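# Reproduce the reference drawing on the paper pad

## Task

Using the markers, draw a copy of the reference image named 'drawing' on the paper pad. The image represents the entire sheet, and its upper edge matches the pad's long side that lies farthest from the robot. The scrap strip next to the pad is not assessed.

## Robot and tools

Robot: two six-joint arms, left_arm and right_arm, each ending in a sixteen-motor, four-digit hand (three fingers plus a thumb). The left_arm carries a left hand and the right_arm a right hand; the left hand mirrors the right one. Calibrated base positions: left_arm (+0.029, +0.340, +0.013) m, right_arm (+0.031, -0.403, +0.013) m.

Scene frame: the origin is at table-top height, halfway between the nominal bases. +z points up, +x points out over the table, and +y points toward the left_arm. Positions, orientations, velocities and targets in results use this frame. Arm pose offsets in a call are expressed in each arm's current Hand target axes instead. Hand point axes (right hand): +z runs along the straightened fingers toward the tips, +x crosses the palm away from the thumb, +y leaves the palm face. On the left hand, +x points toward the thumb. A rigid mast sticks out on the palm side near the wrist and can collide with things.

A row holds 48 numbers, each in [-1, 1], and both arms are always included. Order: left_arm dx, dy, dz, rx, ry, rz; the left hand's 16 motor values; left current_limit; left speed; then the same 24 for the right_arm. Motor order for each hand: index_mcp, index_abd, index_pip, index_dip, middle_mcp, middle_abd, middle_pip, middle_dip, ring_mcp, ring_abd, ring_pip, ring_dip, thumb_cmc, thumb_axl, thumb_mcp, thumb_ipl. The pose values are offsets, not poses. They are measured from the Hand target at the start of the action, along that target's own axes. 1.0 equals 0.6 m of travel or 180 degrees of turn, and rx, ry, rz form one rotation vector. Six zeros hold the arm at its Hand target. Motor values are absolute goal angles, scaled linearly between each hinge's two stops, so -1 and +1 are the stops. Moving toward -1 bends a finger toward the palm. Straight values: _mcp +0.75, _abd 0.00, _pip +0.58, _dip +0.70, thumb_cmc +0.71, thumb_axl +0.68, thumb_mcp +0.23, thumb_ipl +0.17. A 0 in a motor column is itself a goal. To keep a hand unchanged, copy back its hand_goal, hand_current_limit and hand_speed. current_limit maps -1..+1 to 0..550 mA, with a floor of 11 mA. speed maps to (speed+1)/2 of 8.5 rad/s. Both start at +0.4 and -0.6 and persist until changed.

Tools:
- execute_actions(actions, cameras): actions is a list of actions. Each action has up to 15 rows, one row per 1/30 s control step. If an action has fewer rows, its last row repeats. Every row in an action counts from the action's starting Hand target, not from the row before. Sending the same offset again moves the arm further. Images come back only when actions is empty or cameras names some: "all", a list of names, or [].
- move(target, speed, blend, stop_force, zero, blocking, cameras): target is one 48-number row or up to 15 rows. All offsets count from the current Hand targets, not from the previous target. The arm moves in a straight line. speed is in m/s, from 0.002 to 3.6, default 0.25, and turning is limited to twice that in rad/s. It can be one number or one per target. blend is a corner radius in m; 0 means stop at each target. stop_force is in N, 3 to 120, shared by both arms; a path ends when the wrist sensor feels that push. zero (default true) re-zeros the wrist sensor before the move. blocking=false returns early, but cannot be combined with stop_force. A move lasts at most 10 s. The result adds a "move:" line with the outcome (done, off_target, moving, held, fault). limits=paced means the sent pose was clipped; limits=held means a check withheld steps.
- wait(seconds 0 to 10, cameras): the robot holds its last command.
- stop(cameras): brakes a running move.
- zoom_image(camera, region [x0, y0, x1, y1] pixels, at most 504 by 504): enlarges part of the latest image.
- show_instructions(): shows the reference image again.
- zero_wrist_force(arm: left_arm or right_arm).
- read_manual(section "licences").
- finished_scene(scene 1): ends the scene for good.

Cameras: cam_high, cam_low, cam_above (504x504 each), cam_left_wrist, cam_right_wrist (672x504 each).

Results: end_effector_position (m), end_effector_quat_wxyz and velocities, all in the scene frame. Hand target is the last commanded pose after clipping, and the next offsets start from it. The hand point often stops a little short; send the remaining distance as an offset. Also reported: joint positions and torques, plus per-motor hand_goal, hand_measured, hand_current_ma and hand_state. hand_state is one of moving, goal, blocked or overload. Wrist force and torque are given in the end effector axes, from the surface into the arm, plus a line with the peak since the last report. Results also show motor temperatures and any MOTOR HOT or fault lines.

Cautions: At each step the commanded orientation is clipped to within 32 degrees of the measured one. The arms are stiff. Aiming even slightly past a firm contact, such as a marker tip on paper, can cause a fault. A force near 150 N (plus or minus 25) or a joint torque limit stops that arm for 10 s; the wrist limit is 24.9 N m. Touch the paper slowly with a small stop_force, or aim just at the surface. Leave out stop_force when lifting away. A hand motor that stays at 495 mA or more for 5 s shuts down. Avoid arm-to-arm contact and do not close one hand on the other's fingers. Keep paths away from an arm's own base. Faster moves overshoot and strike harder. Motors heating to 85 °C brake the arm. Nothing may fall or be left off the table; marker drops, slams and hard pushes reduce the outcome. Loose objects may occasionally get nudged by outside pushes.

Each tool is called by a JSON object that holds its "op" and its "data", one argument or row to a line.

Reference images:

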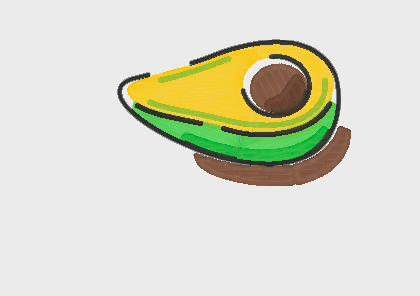

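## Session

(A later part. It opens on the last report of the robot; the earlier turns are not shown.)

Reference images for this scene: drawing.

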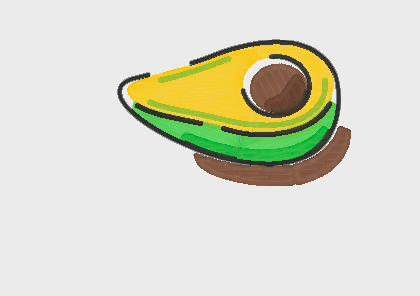

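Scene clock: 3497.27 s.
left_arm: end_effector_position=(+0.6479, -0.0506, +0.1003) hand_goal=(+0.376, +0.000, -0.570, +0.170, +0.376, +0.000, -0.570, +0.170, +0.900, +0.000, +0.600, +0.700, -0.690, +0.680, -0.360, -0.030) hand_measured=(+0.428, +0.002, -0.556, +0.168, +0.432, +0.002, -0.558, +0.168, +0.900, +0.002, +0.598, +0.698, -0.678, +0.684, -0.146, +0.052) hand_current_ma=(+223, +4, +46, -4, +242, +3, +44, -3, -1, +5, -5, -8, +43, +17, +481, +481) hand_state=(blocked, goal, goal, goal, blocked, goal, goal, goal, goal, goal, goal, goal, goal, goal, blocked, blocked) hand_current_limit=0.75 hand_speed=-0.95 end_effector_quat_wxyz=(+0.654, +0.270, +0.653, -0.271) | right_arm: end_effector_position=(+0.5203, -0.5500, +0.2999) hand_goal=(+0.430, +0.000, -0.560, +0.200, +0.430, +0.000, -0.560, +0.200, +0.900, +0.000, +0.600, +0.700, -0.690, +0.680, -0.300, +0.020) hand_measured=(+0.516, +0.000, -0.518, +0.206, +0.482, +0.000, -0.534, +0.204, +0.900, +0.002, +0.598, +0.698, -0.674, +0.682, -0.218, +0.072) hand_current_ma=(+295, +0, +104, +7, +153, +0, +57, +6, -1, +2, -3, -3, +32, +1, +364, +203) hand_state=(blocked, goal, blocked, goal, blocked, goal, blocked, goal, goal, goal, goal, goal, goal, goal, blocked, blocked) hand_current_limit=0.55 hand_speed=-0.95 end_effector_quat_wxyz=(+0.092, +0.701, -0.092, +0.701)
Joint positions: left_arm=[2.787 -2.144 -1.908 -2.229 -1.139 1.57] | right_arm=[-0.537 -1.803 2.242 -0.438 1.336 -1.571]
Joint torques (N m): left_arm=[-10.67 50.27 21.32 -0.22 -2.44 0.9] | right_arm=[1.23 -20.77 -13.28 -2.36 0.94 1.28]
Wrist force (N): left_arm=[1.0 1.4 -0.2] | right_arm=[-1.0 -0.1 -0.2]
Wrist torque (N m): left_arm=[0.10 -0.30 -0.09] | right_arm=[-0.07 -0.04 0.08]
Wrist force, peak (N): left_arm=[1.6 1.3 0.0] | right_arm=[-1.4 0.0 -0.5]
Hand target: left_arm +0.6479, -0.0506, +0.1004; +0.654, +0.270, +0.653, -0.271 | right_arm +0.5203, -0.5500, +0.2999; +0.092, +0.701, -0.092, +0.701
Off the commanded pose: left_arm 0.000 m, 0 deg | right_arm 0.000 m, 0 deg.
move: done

{"op": "move", "data": {
  "target": [-0.07,-0.33859,-0.22215,0,0,0,0.375,0,-0.57,0.17,0.375,0,-0.57,0.17,0.9,0,0.6,0.7,-0.69,0.68,-0.36,-0.03,0.75,-0.95,0,0,0,0,0,0,0.43,0,-0.56,0.2,0.43,0,-0.56,0.2,0.9,0,0.6,0.7,-0.69,0.68,-0.3,0.02,0.55,-0.95],
  "speed": 0.3,
  "cameras": ["cam_above"]
}}

{"op": "zoom_image", "data": {
  "camera": "cam_above",
  "region": [172, 258, 222, 306]
}}

{"op": "zoom_image", "data": {
  "camera": "cam_above",
  "region": [222, 262, 274, 310]
}}

Scene clock: 3504.67 s.
left_arm: end_effector_position=(+0.4100, -0.1000, +0.1421) hand_goal=(+0.376, +0.000, -0.570, +0.170, +0.376, +0.000, -0.570, +0.170, +0.900, +0.000, +0.600, +0.700, -0.690, +0.680, -0.360, -0.030) hand_measured=(+0.428, +0.002, -0.556, +0.168, +0.432, +0.002, -0.558, +0.168, +0.900, +0.002, +0.598, +0.698, -0.678, +0.684, -0.146, +0.052) hand_current_ma=(+223, +4, +46, -4, +242, +3, +44, -3, -1, +5, -5, -8, +43, +17, +481, +481) hand_state=(blocked, goal, goal, goal, blocked, goal, goal, goal, goal, goal, goal, goal, goal, goal, blocked, blocked) hand_current_limit=0.75 hand_speed=-0.95 end_effector_quat_wxyz=(+0.654, +0.270, +0.653, -0.271) | right_arm: end_effector_position=(+0.5203, -0.5500, +0.2999) hand_goal=(+0.430, +0.000, -0.560, +0.200, +0.430, +0.000, -0.560, +0.200, +0.900, +0.000, +0.600, +0.700, -0.690, +0.680, -0.300, +0.020) hand_measured=(+0.516, +0.000, -0.518, +0.206, +0.482, +0.000, -0.534, +0.204, +0.900, +0.002, +0.598, +0.698, -0.674, +0.682, -0.218, +0.072) hand_current_ma=(+295, +0, +104, +7, +153, +0, +57, +6, -1, +2, -3, -3, +32, +1, +364, +203) hand_state=(blocked, goal, blocked, goal, blocked, goal, blocked, goal, goal, goal, goal, goal, goal, goal, blocked, blocked) hand_current_limit=0.55 hand_speed=-0.95 end_effector_quat_wxyz=(+0.092, +0.701, -0.092, +0.701)
Joint positions: left_arm=[2.373 -1.856 -2.235 -2.191 -1.553 1.571] | right_arm=[-0.537 -1.803 2.242 -0.438 1.336 -1.571]
Joint torques (N m): left_arm=[-11.29 36.33 6.76 -0.28 -2.55 2.69] | right_arm=[1.76 -20.58 -13.03 -2.36 0.92 1.37]
Wrist force (N): left_arm=[0.7 1.1 0.0] | right_arm=[-1.1 -0.1 -0.4]
Wrist torque (N m): left_arm=[0.06 -0.27 -0.17] | right_arm=[-0.04 -0.01 0.07]
Wrist force, peak (N): left_arm=[1.0 3.1 0.7] | right_arm=[-1.2 0.1 -0.7]
Hand target: left_arm +0.4100, -0.1000, +0.1421; +0.654, +0.270, +0.653, -0.271 | right_arm +0.5203, -0.5500, +0.2999; +0.092, +0.701, -0.092, +0.701
Off the commanded pose: left_arm 0.000 m, 0 deg | right_arm 0.000 m, 0 deg.
move: done
Images, in order (width x height): cam_above 504x504.

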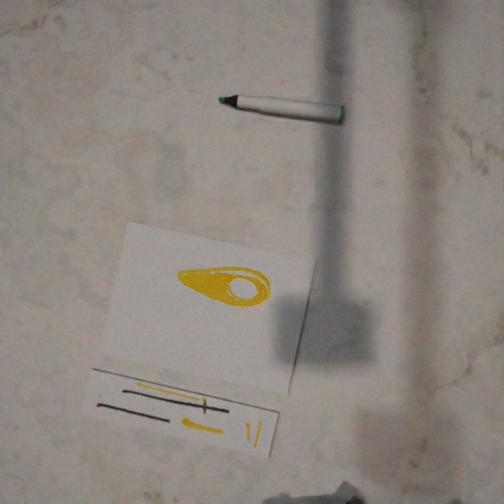

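Scaled by 10.080 from the camera's 504x504 image, which has a finer 720x720 frame.

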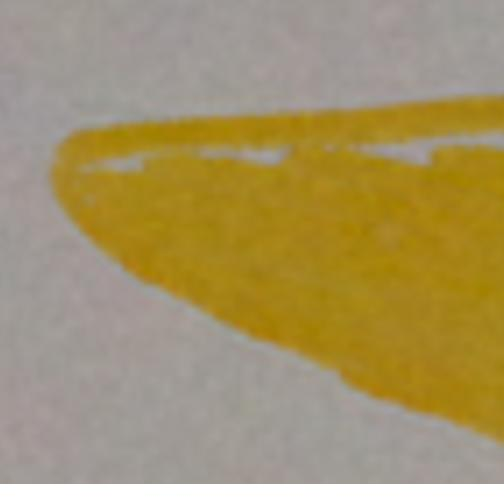

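Scaled by 9.692 from the camera's 504x504 image, which has a finer 720x720 frame.

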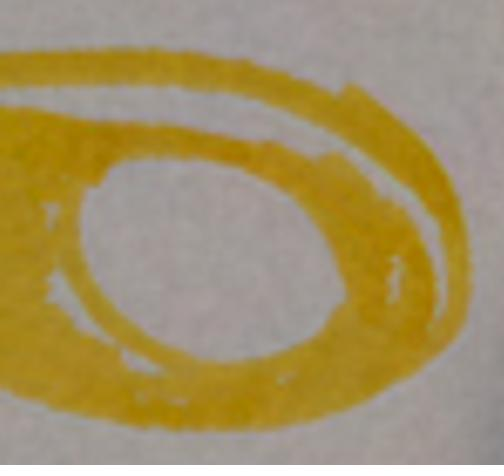

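{"op": "move", "data": {
  "target": [0.07,0.41108,0.15041,0,0,0,0.375,0,-0.57,0.17,0.375,0,-0.57,0.17,0.9,0,0.6,0.7,-0.69,0.68,-0.36,-0.03,0.75,-0.95,0,0,0,0,0,0,0.43,0,-0.56,0.2,0.43,0,-0.56,0.2,0.9,0,0.6,0.7,-0.69,0.68,-0.3,0.02,0.55,-0.95],
  "speed": 0.3
}}

{"op": "move", "data": {
  "target": [
    [0.0217,0,0,0,0,0,0.375,0,-0.57,0.17,0.375,0,-0.57,0.17,0.9,0,0.6,0.7,-0.69,0.68,-0.36,-0.03,0.75,-0.95,0,0,0,0,0,0,0.43,0,-0.56,0.2,0.43,0,-0.56,0.2,0.9,0,0.6,0.7,-0.69,0.68,-0.3,0.02,0.55,-0.95],
    [0.0217,-0.02308,0.02552,0,0,0,0.375,0,-0.57,0.17,0.375,0,-0.57,0.17,0.9,0,0.6,0.7,-0.69,0.68,-0.36,-0.03,0.75,-0.95,0,0,0,0,0,0,0.43,0,-0.56,0.2,0.43,0,-0.56,0.2,0.9,0,0.6,0.7,-0.69,0.68,-0.3,0.02,0.55,-0.95],
    [0.0217,-0.03832,0.04328,0,0,0,0.375,0,-0.57,0.17,0.375,0,-0.57,0.17,0.9,0,0.6,0.7,-0.69,0.68,-0.36,-0.03,0.75,-0.95,0,0,0,0,0,0,0.43,0,-0.56,0.2,0.43,0,-0.56,0.2,0.9,0,0.6,0.7,-0.69,0.68,-0.3,0.02,0.55,-0.95],
    [0.0217,-0.04962,0.0579,0,0,0,0.375,0,-0.57,0.17,0.375,0,-0.57,0.17,0.9,0,0.6,0.7,-0.69,0.68,-0.36,-0.03,0.75,-0.95,0,0,0,0,0,0,0.43,0,-0.56,0.2,0.43,0,-0.56,0.2,0.9,0,0.6,0.7,-0.69,0.68,-0.3,0.02,0.55,-0.95],
    [0.0217,-0.06648,0.07171,0,0,0,0.375,0,-0.57,0.17,0.375,0,-0.57,0.17,0.9,0,0.6,0.7,-0.69,0.68,-0.36,-0.03,0.75,-0.95,0,0,0,0,0,0,0.43,0,-0.56,0.2,0.43,0,-0.56,0.2,0.9,0,0.6,0.7,-0.69,0.68,-0.3,0.02,0.55,-0.95],
    [0,-0.09164,0.09257,0,0,0,0.375,0,-0.57,0.17,0.375,0,-0.57,0.17,0.9,0,0.6,0.7,-0.69,0.68,-0.36,-0.03,0.75,-0.95,0,0,0,0,0,0,0.43,0,-0.56,0.2,0.43,0,-0.56,0.2,0.9,0,0.6,0.7,-0.69,0.68,-0.3,0.02,0.55,-0.95],
    [0.0217,-0.09164,0.09257,0,0,0,0.375,0,-0.57,0.17,0.375,0,-0.57,0.17,0.9,0,0.6,0.7,-0.69,0.68,-0.36,-0.03,0.75,-0.95,0,0,0,0,0,0,0.43,0,-0.56,0.2,0.43,0,-0.56,0.2,0.9,0,0.6,0.7,-0.69,0.68,-0.3,0.02,0.55,-0.95],
    [0.0217,-0.10434,0.09755,0,0,0,0.375,0,-0.57,0.17,0.375,0,-0.57,0.17,0.9,0,0.6,0.7,-0.69,0.68,-0.36,-0.03,0.75,-0.95,0,0,0,0,0,0,0.43,0,-0.56,0.2,0.43,0,-0.56,0.2,0.9,0,0.6,0.7,-0.69,0.68,-0.3,0.02,0.55,-0.95],
    [0.0217,-0.11703,0.10101,0,0,0,0.375,0,-0.57,0.17,0.375,0,-0.57,0.17,0.9,0,0.6,0.7,-0.69,0.68,-0.36,-0.03,0.75,-0.95,0,0,0,0,0,0,0.43,0,-0.56,0.2,0.43,0,-0.56,0.2,0.9,0,0.6,0.7,-0.69,0.68,-0.3,0.02,0.55,-0.95],
    [0.0217,-0.12904,0.09947,0,0,0,0.375,0,-0.57,0.17,0.375,0,-0.57,0.17,0.9,0,0.6,0.7,-0.69,0.68,-0.36,-0.03,0.75,-0.95,0,0,0,0,0,0,0.43,0,-0.56,0.2,0.43,0,-0.56,0.2,0.9,0,0.6,0.7,-0.69,0.68,-0.3,0.02,0.55,-0.95],
    [0.0217,-0.13712,0.0933,0,0,0,0.375,0,-0.57,0.17,0.375,0,-0.57,0.17,0.9,0,0.6,0.7,-0.69,0.68,-0.36,-0.03,0.75,-0.95,0,0,0,0,0,0,0.43,0,-0.56,0.2,0.43,0,-0.56,0.2,0.9,0,0.6,0.7,-0.69,0.68,-0.3,0.02,0.55,-0.95],
    [0.0217,-0.14174,0.08631,0,0,0,0.375,0,-0.57,0.17,0.375,0,-0.57,0.17,0.9,0,0.6,0.7,-0.69,0.68,-0.36,-0.03,0.75,-0.95,0,0,0,0,0,0,0.43,0,-0.56,0.2,0.43,0,-0.56,0.2,0.9,0,0.6,0.7,-0.69,0.68,-0.3,0.02,0.55,-0.95],
    [0,-0.14174,0.08631,0,0,0,0.375,0,-0.57,0.17,0.375,0,-0.57,0.17,0.9,0,0.6,0.7,-0.69,0.68,-0.36,-0.03,0.75,-0.95,0,0,0,0,0,0,0.43,0,-0.56,0.2,0.43,0,-0.56,0.2,0.9,0,0.6,0.7,-0.69,0.68,-0.3,0.02,0.55,-0.95]
  ],
  "speed": 0.025,
  "blend": [0,0.001,0.001,0.001,0,0,0,0.001,0.001,0.001,0.001,0,0]
}}

{"op": "move", "data": {
  "target": [
    [0,0.02101,0.00911,0,0,0,0.375,0,-0.57,0.17,0.375,0,-0.57,0.17,0.9,0,0.6,0.7,-0.69,0.68,-0.36,-0.03,0.75,-0.95,0,0,0,0,0,0,0.43,0,-0.56,0.2,0.43,0,-0.56,0.2,0.9,0,0.6,0.7,-0.69,0.68,-0.3,0.02,0.55,-0.95],
    [0.0217,0.02101,0.00911,0,0,0,0.375,0,-0.57,0.17,0.375,0,-0.57,0.17,0.9,0,0.6,0.7,-0.69,0.68,-0.36,-0.03,0.75,-0.95,0,0,0,0,0,0,0.43,0,-0.56,0.2,0.43,0,-0.56,0.2,0.9,0,0.6,0.7,-0.69,0.68,-0.3,0.02,0.55,-0.95],
    [0.0217,0.01316,0.00328,0,0,0,0.375,0,-0.57,0.17,0.375,0,-0.57,0.17,0.9,0,0.6,0.7,-0.69,0.68,-0.36,-0.03,0.75,-0.95,0,0,0,0,0,0,0.43,0,-0.56,0.2,0.43,0,-0.56,0.2,0.9,0,0.6,0.7,-0.69,0.68,-0.3,0.02,0.55,-0.95],
    [0.0217,0.00923,-0.00416,0,0,0,0.375,0,-0.57,0.17,0.375,0,-0.57,0.17,0.9,0,0.6,0.7,-0.69,0.68,-0.36,-0.03,0.75,-0.95,0,0,0,0,0,0,0.43,0,-0.56,0.2,0.43,0,-0.56,0.2,0.9,0,0.6,0.7,-0.69,0.68,-0.3,0.02,0.55,-0.95],
    [0,0.07203,-0.03461,0,0,0,0.375,0,-0.57,0.17,0.375,0,-0.57,0.17,0.9,0,0.6,0.7,-0.69,0.68,-0.36,-0.03,0.75,-0.95,0,0,0,0,0,0,0.43,0,-0.56,0.2,0.43,0,-0.56,0.2,0.9,0,0.6,0.7,-0.69,0.68,-0.3,0.02,0.55,-0.95],
    [0.0217,0.07203,-0.03461,0,0,0,0.375,0,-0.57,0.17,0.375,0,-0.57,0.17,0.9,0,0.6,0.7,-0.69,0.68,-0.36,-0.03,0.75,-0.95,0,0,0,0,0,0,0.43,0,-0.56,0.2,0.43,0,-0.56,0.2,0.9,0,0.6,0.7,-0.69,0.68,-0.3,0.02,0.55,-0.95],
    [0.0217,0.06787,-0.0424,0,0,0,0.375,0,-0.57,0.17,0.375,0,-0.57,0.17,0.9,0,0.6,0.7,-0.69,0.68,-0.36,-0.03,0.75,-0.95,0,0,0,0,0,0,0.43,0,-0.56,0.2,0.43,0,-0.56,0.2,0.9,0,0.6,0.7,-0.69,0.68,-0.3,0.02,0.55,-0.95],
    [0.0217,0.06048,-0.04754,0,0,0,0.375,0,-0.57,0.17,0.375,0,-0.57,0.17,0.9,0,0.6,0.7,-0.69,0.68,-0.36,-0.03,0.75,-0.95,0,0,0,0,0,0,0.43,0,-0.56,0.2,0.43,0,-0.56,0.2,0.9,0,0.6,0.7,-0.69,0.68,-0.3,0.02,0.55,-0.95],
    [0.0217,0.05032,-0.0493,0,0,0,0.375,0,-0.57,0.17,0.375,0,-0.57,0.17,0.9,0,0.6,0.7,-0.69,0.68,-0.36,-0.03,0.75,-0.95,0,0,0,0,0,0,0.43,0,-0.56,0.2,0.43,0,-0.56,0.2,0.9,0,0.6,0.7,-0.69,0.68,-0.3,0.02,0.55,-0.95],
    [0.0217,0.03832,-0.04781,0,0,0,0.375,0,-0.57,0.17,0.375,0,-0.57,0.17,0.9,0,0.6,0.7,-0.69,0.68,-0.36,-0.03,0.75,-0.95,0,0,0,0,0,0,0.43,0,-0.56,0.2,0.43,0,-0.56,0.2,0.9,0,0.6,0.7,-0.69,0.68,-0.3,0.02,0.55,-0.95],
    [0.0217,0.02746,-0.04458,0,0,0,0.375,0,-0.57,0.17,0.375,0,-0.57,0.17,0.9,0,0.6,0.7,-0.69,0.68,-0.36,-0.03,0.75,-0.95,0,0,0,0,0,0,0.43,0,-0.56,0.2,0.43,0,-0.56,0.2,0.9,0,0.6,0.7,-0.69,0.68,-0.3,0.02,0.55,-0.95],
    [0.0217,0.01847,-0.03553,0,0,0,0.375,0,-0.57,0.17,0.375,0,-0.57,0.17,0.9,0,0.6,0.7,-0.69,0.68,-0.36,-0.03,0.75,-0.95,0,0,0,0,0,0,0.43,0,-0.56,0.2,0.43,0,-0.56,0.2,0.9,0,0.6,0.7,-0.69,0.68,-0.3,0.02,0.55,-0.95],
    [0.0217,0.01431,-0.0267,0,0,0,0.375,0,-0.57,0.17,0.375,0,-0.57,0.17,0.9,0,0.6,0.7,-0.69,0.68,-0.36,-0.03,0.75,-0.95,0,0,0,0,0,0,0.43,0,-0.56,0.2,0.43,0,-0.56,0.2,0.9,0,0.6,0.7,-0.69,0.68,-0.3,0.02,0.55,-0.95],
    [0,0.01431,-0.0267,0,0,0,0.375,0,-0.57,0.17,0.375,0,-0.57,0.17,0.9,0,0.6,0.7,-0.69,0.68,-0.36,-0.03,0.75,-0.95,0,0,0,0,0,0,0.43,0,-0.56,0.2,0.43,0,-0.56,0.2,0.9,0,0.6,0.7,-0.69,0.68,-0.3,0.02,0.55,-0.95]
  ],
  "speed": 0.03,
  "blend": [0,0,0.001,0,0,0,0.001,0.001,0.001,0.001,0.001,0.001,0,0]
}}

{"op": "move", "data": {
  "target": [-0.07,-0.28,-0.235,0,0,0,0.375,0,-0.57,0.17,0.375,0,-0.57,0.17,0.9,0,0.6,0.7,-0.69,0.68,-0.36,-0.03,0.75,-0.95,0,0,0,0,0,0,0.43,0,-0.56,0.2,0.43,0,-0.56,0.2,0.9,0,0.6,0.7,-0.69,0.68,-0.3,0.02,0.55,-0.95],
  "speed": 0.3,
  "cameras": ["cam_above"]
}}

{"op": "zoom_image", "data": {
  "camera": "cam_above",
  "region": [172, 258, 222, 306]
}}

{"op": "zoom_image", "data": {
  "camera": "cam_above",
  "region": [222, 262, 274, 310]
}}

Scene clock: 3602.63 s.
left_arm: end_effector_position=(+0.6482, +0.0106, +0.1003) hand_goal=(+0.376, +0.000, -0.570, +0.170, +0.376, +0.000, -0.570, +0.170, +0.900, +0.000, +0.600, +0.700, -0.690, +0.680, -0.360, -0.030) hand_measured=(+0.428, +0.002, -0.556, +0.168, +0.432, +0.002, -0.558, +0.168, +0.900, +0.002, +0.598, +0.698, -0.678, +0.684, -0.146, +0.052) hand_current_ma=(+223, +4, +46, -4, +242, +3, +44, -3, -1, +5, -5, -8, +43, +17, +481, +481) hand_state=(blocked, goal, goal, goal, blocked, goal, goal, goal, goal, goal, goal, goal, goal, goal, blocked, blocked) hand_current_limit=0.75 hand_speed=-0.95 end_effector_quat_wxyz=(+0.654, +0.270, +0.653, -0.271) | right_arm: end_effector_position=(+0.5203, -0.5500, +0.2999) hand_goal=(+0.430, +0.000, -0.560, +0.200, +0.430, +0.000, -0.560, +0.200, +0.900, +0.000, +0.600, +0.700, -0.690, +0.680, -0.300, +0.020) hand_measured=(+0.516, +0.000, -0.518, +0.206, +0.482, +0.000, -0.534, +0.204, +0.900, +0.002, +0.598, +0.698, -0.674, +0.682, -0.218, +0.072) hand_current_ma=(+295, +0, +104, +7, +153, +0, +57, +6, -1, +2, -3, -3, +32, +1, +364, +203) hand_state=(blocked, goal, blocked, goal, blocked, goal, blocked, goal, goal, goal, goal, goal, goal, goal, blocked, blocked) hand_current_limit=0.55 hand_speed=-0.95 end_effector_quat_wxyz=(+0.092, +0.701, -0.092, +0.701)
Joint positions: left_arm=[2.916 -2.092 -2.009 -2.18 -1.01 1.57] | right_arm=[-0.537 -1.803 2.242 -0.438 1.336 -1.571]
Joint torques (N m): left_arm=[15.54 31.13 18.67 -0.36 2.35 2.38] | right_arm=[1.54 -20.21 -13.06 -2.32 0.9 1.35]
Wrist force (N): left_arm=[1.3 1.1 -0.1] | right_arm=[-0.9 0.2 -0.7]
Wrist torque (N m): left_arm=[0.07 -0.32 -0.07] | right_arm=[0.01 -0.04 0.09]
Wrist force, peak (N): left_arm=[1.5 3.2 0.4] | right_arm=[-1.3 0.0 -0.4]
Hand target: left_arm +0.6482, +0.0106, +0.1003; +0.654, +0.270, +0.653, -0.271 | right_arm +0.5203, -0.5500, +0.2999; +0.092, +0.701, -0.092, +0.701
Off the commanded pose: left_arm 0.000 m, 0 deg | right_arm 0.000 m, 0 deg.
move: done

Scene clock: 3610.13 s.
left_arm: end_effector_position=(+0.6247, -0.0862, +0.1003) hand_goal=(+0.376, +0.000, -0.570, +0.170, +0.376, +0.000, -0.570, +0.170, +0.900, +0.000, +0.600, +0.700, -0.690, +0.680, -0.360, -0.030) hand_measured=(+0.428, +0.002, -0.550, +0.172, +0.432, +0.002, -0.562, +0.166, +0.900, +0.002, +0.598, +0.698, -0.678, +0.684, -0.146, +0.052) hand_current_ma=(+223, +4, +69, +4, +242, +3, +27, -11, -1, +5, -5, -8, +43, +17, +481, +481) hand_state=(blocked, goal, goal, goal, blocked, goal, goal, goal, goal, goal, goal, goal, goal, goal, blocked, blocked) hand_current_limit=0.75 hand_speed=-0.95 end_effector_quat_wxyz=(+0.654, +0.270, +0.653, -0.271) | right_arm: end_effector_position=(+0.5203, -0.5500, +0.2999) hand_goal=(+0.430, +0.000, -0.560, +0.200, +0.430, +0.000, -0.560, +0.200, +0.900, +0.000, +0.600, +0.700, -0.690, +0.680, -0.300, +0.020) hand_measured=(+0.516, +0.000, -0.518, +0.206, +0.482, +0.000, -0.534, +0.204, +0.900, +0.002, +0.598, +0.698, -0.674, +0.682, -0.218, +0.072) hand_current_ma=(+295, +0, +104, +7, +153, +0, +57, +6, -1, +2, -3, -3, +32, +1, +364, +203) hand_state=(blocked, goal, blocked, goal, blocked, goal, blocked, goal, goal, goal, goal, goal, goal, goal, blocked, blocked) hand_current_limit=0.55 hand_speed=-0.95 end_effector_quat_wxyz=(+0.092, +0.701, -0.092, +0.701)
Joint positions: left_arm=[2.698 -2.151 -1.895 -2.235 -1.228 1.571] | right_arm=[-0.537 -1.803 2.242 -0.438 1.336 -1.571]
Joint torques (N m): left_arm=[-11.99 50.76 20.45 -0.2 -2.42 1.37] | right_arm=[1.14 -20.56 -13.5 -2.3 0.95 1.51]
Wrist force (N): left_arm=[1.0 1.6 0.0] | right_arm=[-0.8 -0.1 -0.6]
Wrist torque (N m): left_arm=[0.13 -0.30 -0.12] | right_arm=[-0.03 -0.06 0.09]
Wrist force, peak (N): left_arm=[-1.5 2.0 -0.1] | right_arm=[-1.2 -0.1 -0.9]
Hand target: left_arm +0.6247, -0.0862, +0.1004; +0.654, +0.270, +0.653, -0.271 | right_arm +0.5203, -0.5500, +0.2999; +0.092, +0.701, -0.092, +0.701
Off the commanded pose: left_arm 0.000 m, 0 deg | right_arm 0.000 m, 0 deg.
move: done

Scene clock: 3616.97 s.
left_arm: end_effector_position=(+0.6195, -0.0688, +0.1003) hand_goal=(+0.376, +0.000, -0.570, +0.170, +0.376, +0.000, -0.570, +0.170, +0.900, +0.000, +0.600, +0.700, -0.690, +0.680, -0.360, -0.030) hand_measured=(+0.428, +0.002, -0.550, +0.172, +0.430, +0.002, -0.560, +0.166, +0.900, +0.002, +0.598, +0.698, -0.678, +0.684, -0.146, +0.052) hand_current_ma=(+223, +4, +73, +4, +237, +3, +33, -11, -1, +5, -5, -8, +44, +17, +481, +481) hand_state=(blocked, goal, blocked, goal, blocked, goal, goal, goal, goal, goal, goal, goal, goal, goal, blocked, blocked) hand_current_limit=0.75 hand_speed=-0.95 end_effector_quat_wxyz=(+0.654, +0.270, +0.653, -0.271) | right_arm: end_effector_position=(+0.5203, -0.5500, +0.2999) hand_goal=(+0.430, +0.000, -0.560, +0.200, +0.430, +0.000, -0.560, +0.200, +0.900, +0.000, +0.600, +0.700, -0.690, +0.680, -0.300, +0.020) hand_measured=(+0.516, +0.000, -0.518, +0.206, +0.482, +0.000, -0.534, +0.204, +0.900, +0.002, +0.598, +0.698, -0.674, +0.682, -0.218, +0.072) hand_current_ma=(+295, +0, +104, +7, +153, +0, +57, +6, -1, +2, -3, -3, +32, +1, +364, +203) hand_state=(blocked, goal, blocked, goal, blocked, goal, blocked, goal, goal, goal, goal, goal, goal, goal, blocked, blocked) hand_current_limit=0.55 hand_speed=-0.95 end_effector_quat_wxyz=(+0.092, +0.701, -0.092, +0.701)
Joint positions: left_arm=[2.728 -2.127 -1.943 -2.212 -1.198 1.571] | right_arm=[-0.537 -1.803 2.242 -0.438 1.336 -1.571]
Joint torques (N m): left_arm=[-12.21 49.42 20.63 -0.41 -2.37 2.28] | right_arm=[1.31 -20.48 -13.02 -2.23 0.98 1.39]
Wrist force (N): left_arm=[1.1 1.3 -0.3] | right_arm=[-0.9 -0.1 -0.2]
Wrist torque (N m): left_arm=[0.13 -0.31 -0.09] | right_arm=[-0.07 -0.06 0.09]
Wrist force, peak (N): left_arm=[1.6 1.4 0.0] | right_arm=[-1.3 -0.2 -0.9]
Hand target: left_arm +0.6195, -0.0688, +0.1003; +0.654, +0.270, +0.653, -0.271 | right_arm +0.5203, -0.5500, +0.2999; +0.092, +0.701, -0.092, +0.701
Off the commanded pose: left_arm 0.000 m, 0 deg | right_arm 0.000 m, 0 deg.
move: done

Scene clock: 3618.33 s.
left_arm: end_effector_position=(+0.4010, -0.0878, +0.1420) hand_goal=(+0.376, +0.000, -0.570, +0.170, +0.376, +0.000, -0.570, +0.170, +0.900, +0.000, +0.600, +0.700, -0.690, +0.680, -0.360, -0.030) hand_measured=(+0.428, +0.002, -0.550, +0.172, +0.430, +0.002, -0.560, +0.166, +0.900, +0.002, +0.598, +0.698, -0.678, +0.684, -0.146, +0.052) hand_current_ma=(+223, +4, +73, +4, +237, +3, +33, -11, -1, +5, -5, -8, +44, +17, +481, +481) hand_state=(blocked, goal, blocked, goal, blocked, goal, goal, goal, goal, goal, goal, goal, goal, goal, blocked, blocked) hand_current_limit=0.75 hand_speed=-0.95 end_effector_quat_wxyz=(+0.654, +0.270, +0.653, -0.271) | right_arm: end_effector_position=(+0.5203, -0.5500, +0.2999) hand_goal=(+0.430, +0.000, -0.560, +0.200, +0.430, +0.000, -0.560, +0.200, +0.900, +0.000, +0.600, +0.700, -0.690, +0.680, -0.300, +0.020) hand_measured=(+0.516, +0.000, -0.518, +0.206, +0.482, +0.000, -0.534, +0.204, +0.900, +0.002, +0.598, +0.698, -0.674, +0.682, -0.218, +0.072) hand_current_ma=(+295, +0, +104, +7, +153, +0, +57, +6, -1, +2, -3, -3, +32, +1, +364, +203) hand_state=(blocked, goal, blocked, goal, blocked, goal, blocked, goal, goal, goal, goal, goal, goal, goal, blocked, blocked) hand_current_limit=0.55 hand_speed=-0.95 end_effector_quat_wxyz=(+0.092, +0.701, -0.092, +0.701)
Joint positions: left_arm=[2.38 -1.829 -2.277 -2.177 -1.546 1.571] | right_arm=[-0.537 -1.803 2.242 -0.438 1.336 -1.571]
Joint torques (N m): left_arm=[-11.43 35.63 6.42 -0.22 -2.72 2.65] | right_arm=[1.5 -20.43 -13.47 -2.27 0.85 1.45]
Wrist force (N): left_arm=[1.1 1.2 0.0] | right_arm=[-0.9 -0.4 -0.2]
Wrist torque (N m): left_arm=[0.07 -0.31 -0.13] | right_arm=[-0.10 -0.04 0.08]
Wrist force, peak (N): left_arm=[1.4 2.9 0.6] | right_arm=[-1.1 -0.4 -0.7]
Hand target: left_arm +0.4009, -0.0879, +0.1421; +0.654, +0.270, +0.653, -0.271 | right_arm +0.5203, -0.5500, +0.2999; +0.092, +0.701, -0.092, +0.701
Off the commanded pose: left_arm 0.000 m, 0 deg | right_arm 0.000 m, 0 deg.
move: done
Images, in order (width x height): cam_above 504x504.

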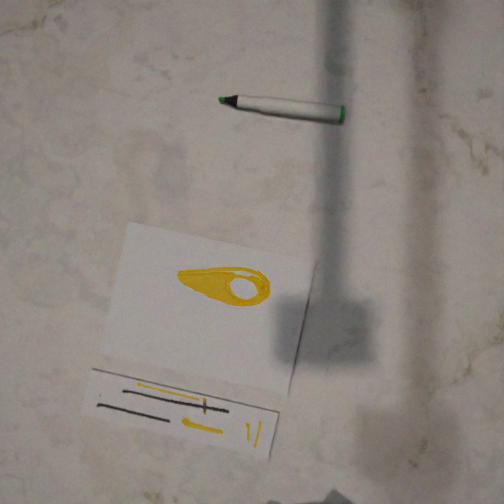

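Scaled by 10.080 from the camera's 504x504 image, which has a finer 720x720 frame.

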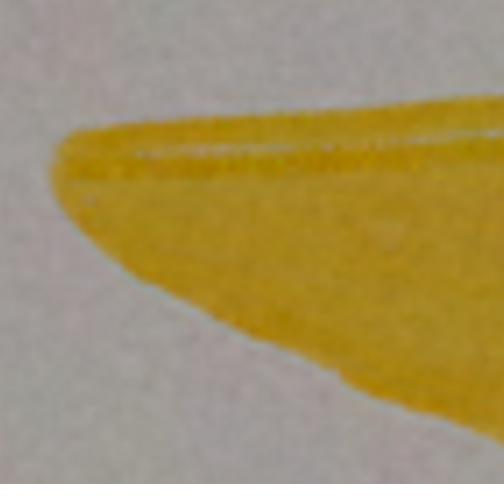

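Scaled by 9.692 from the camera's 504x504 image, which has a finer 720x720 frame.

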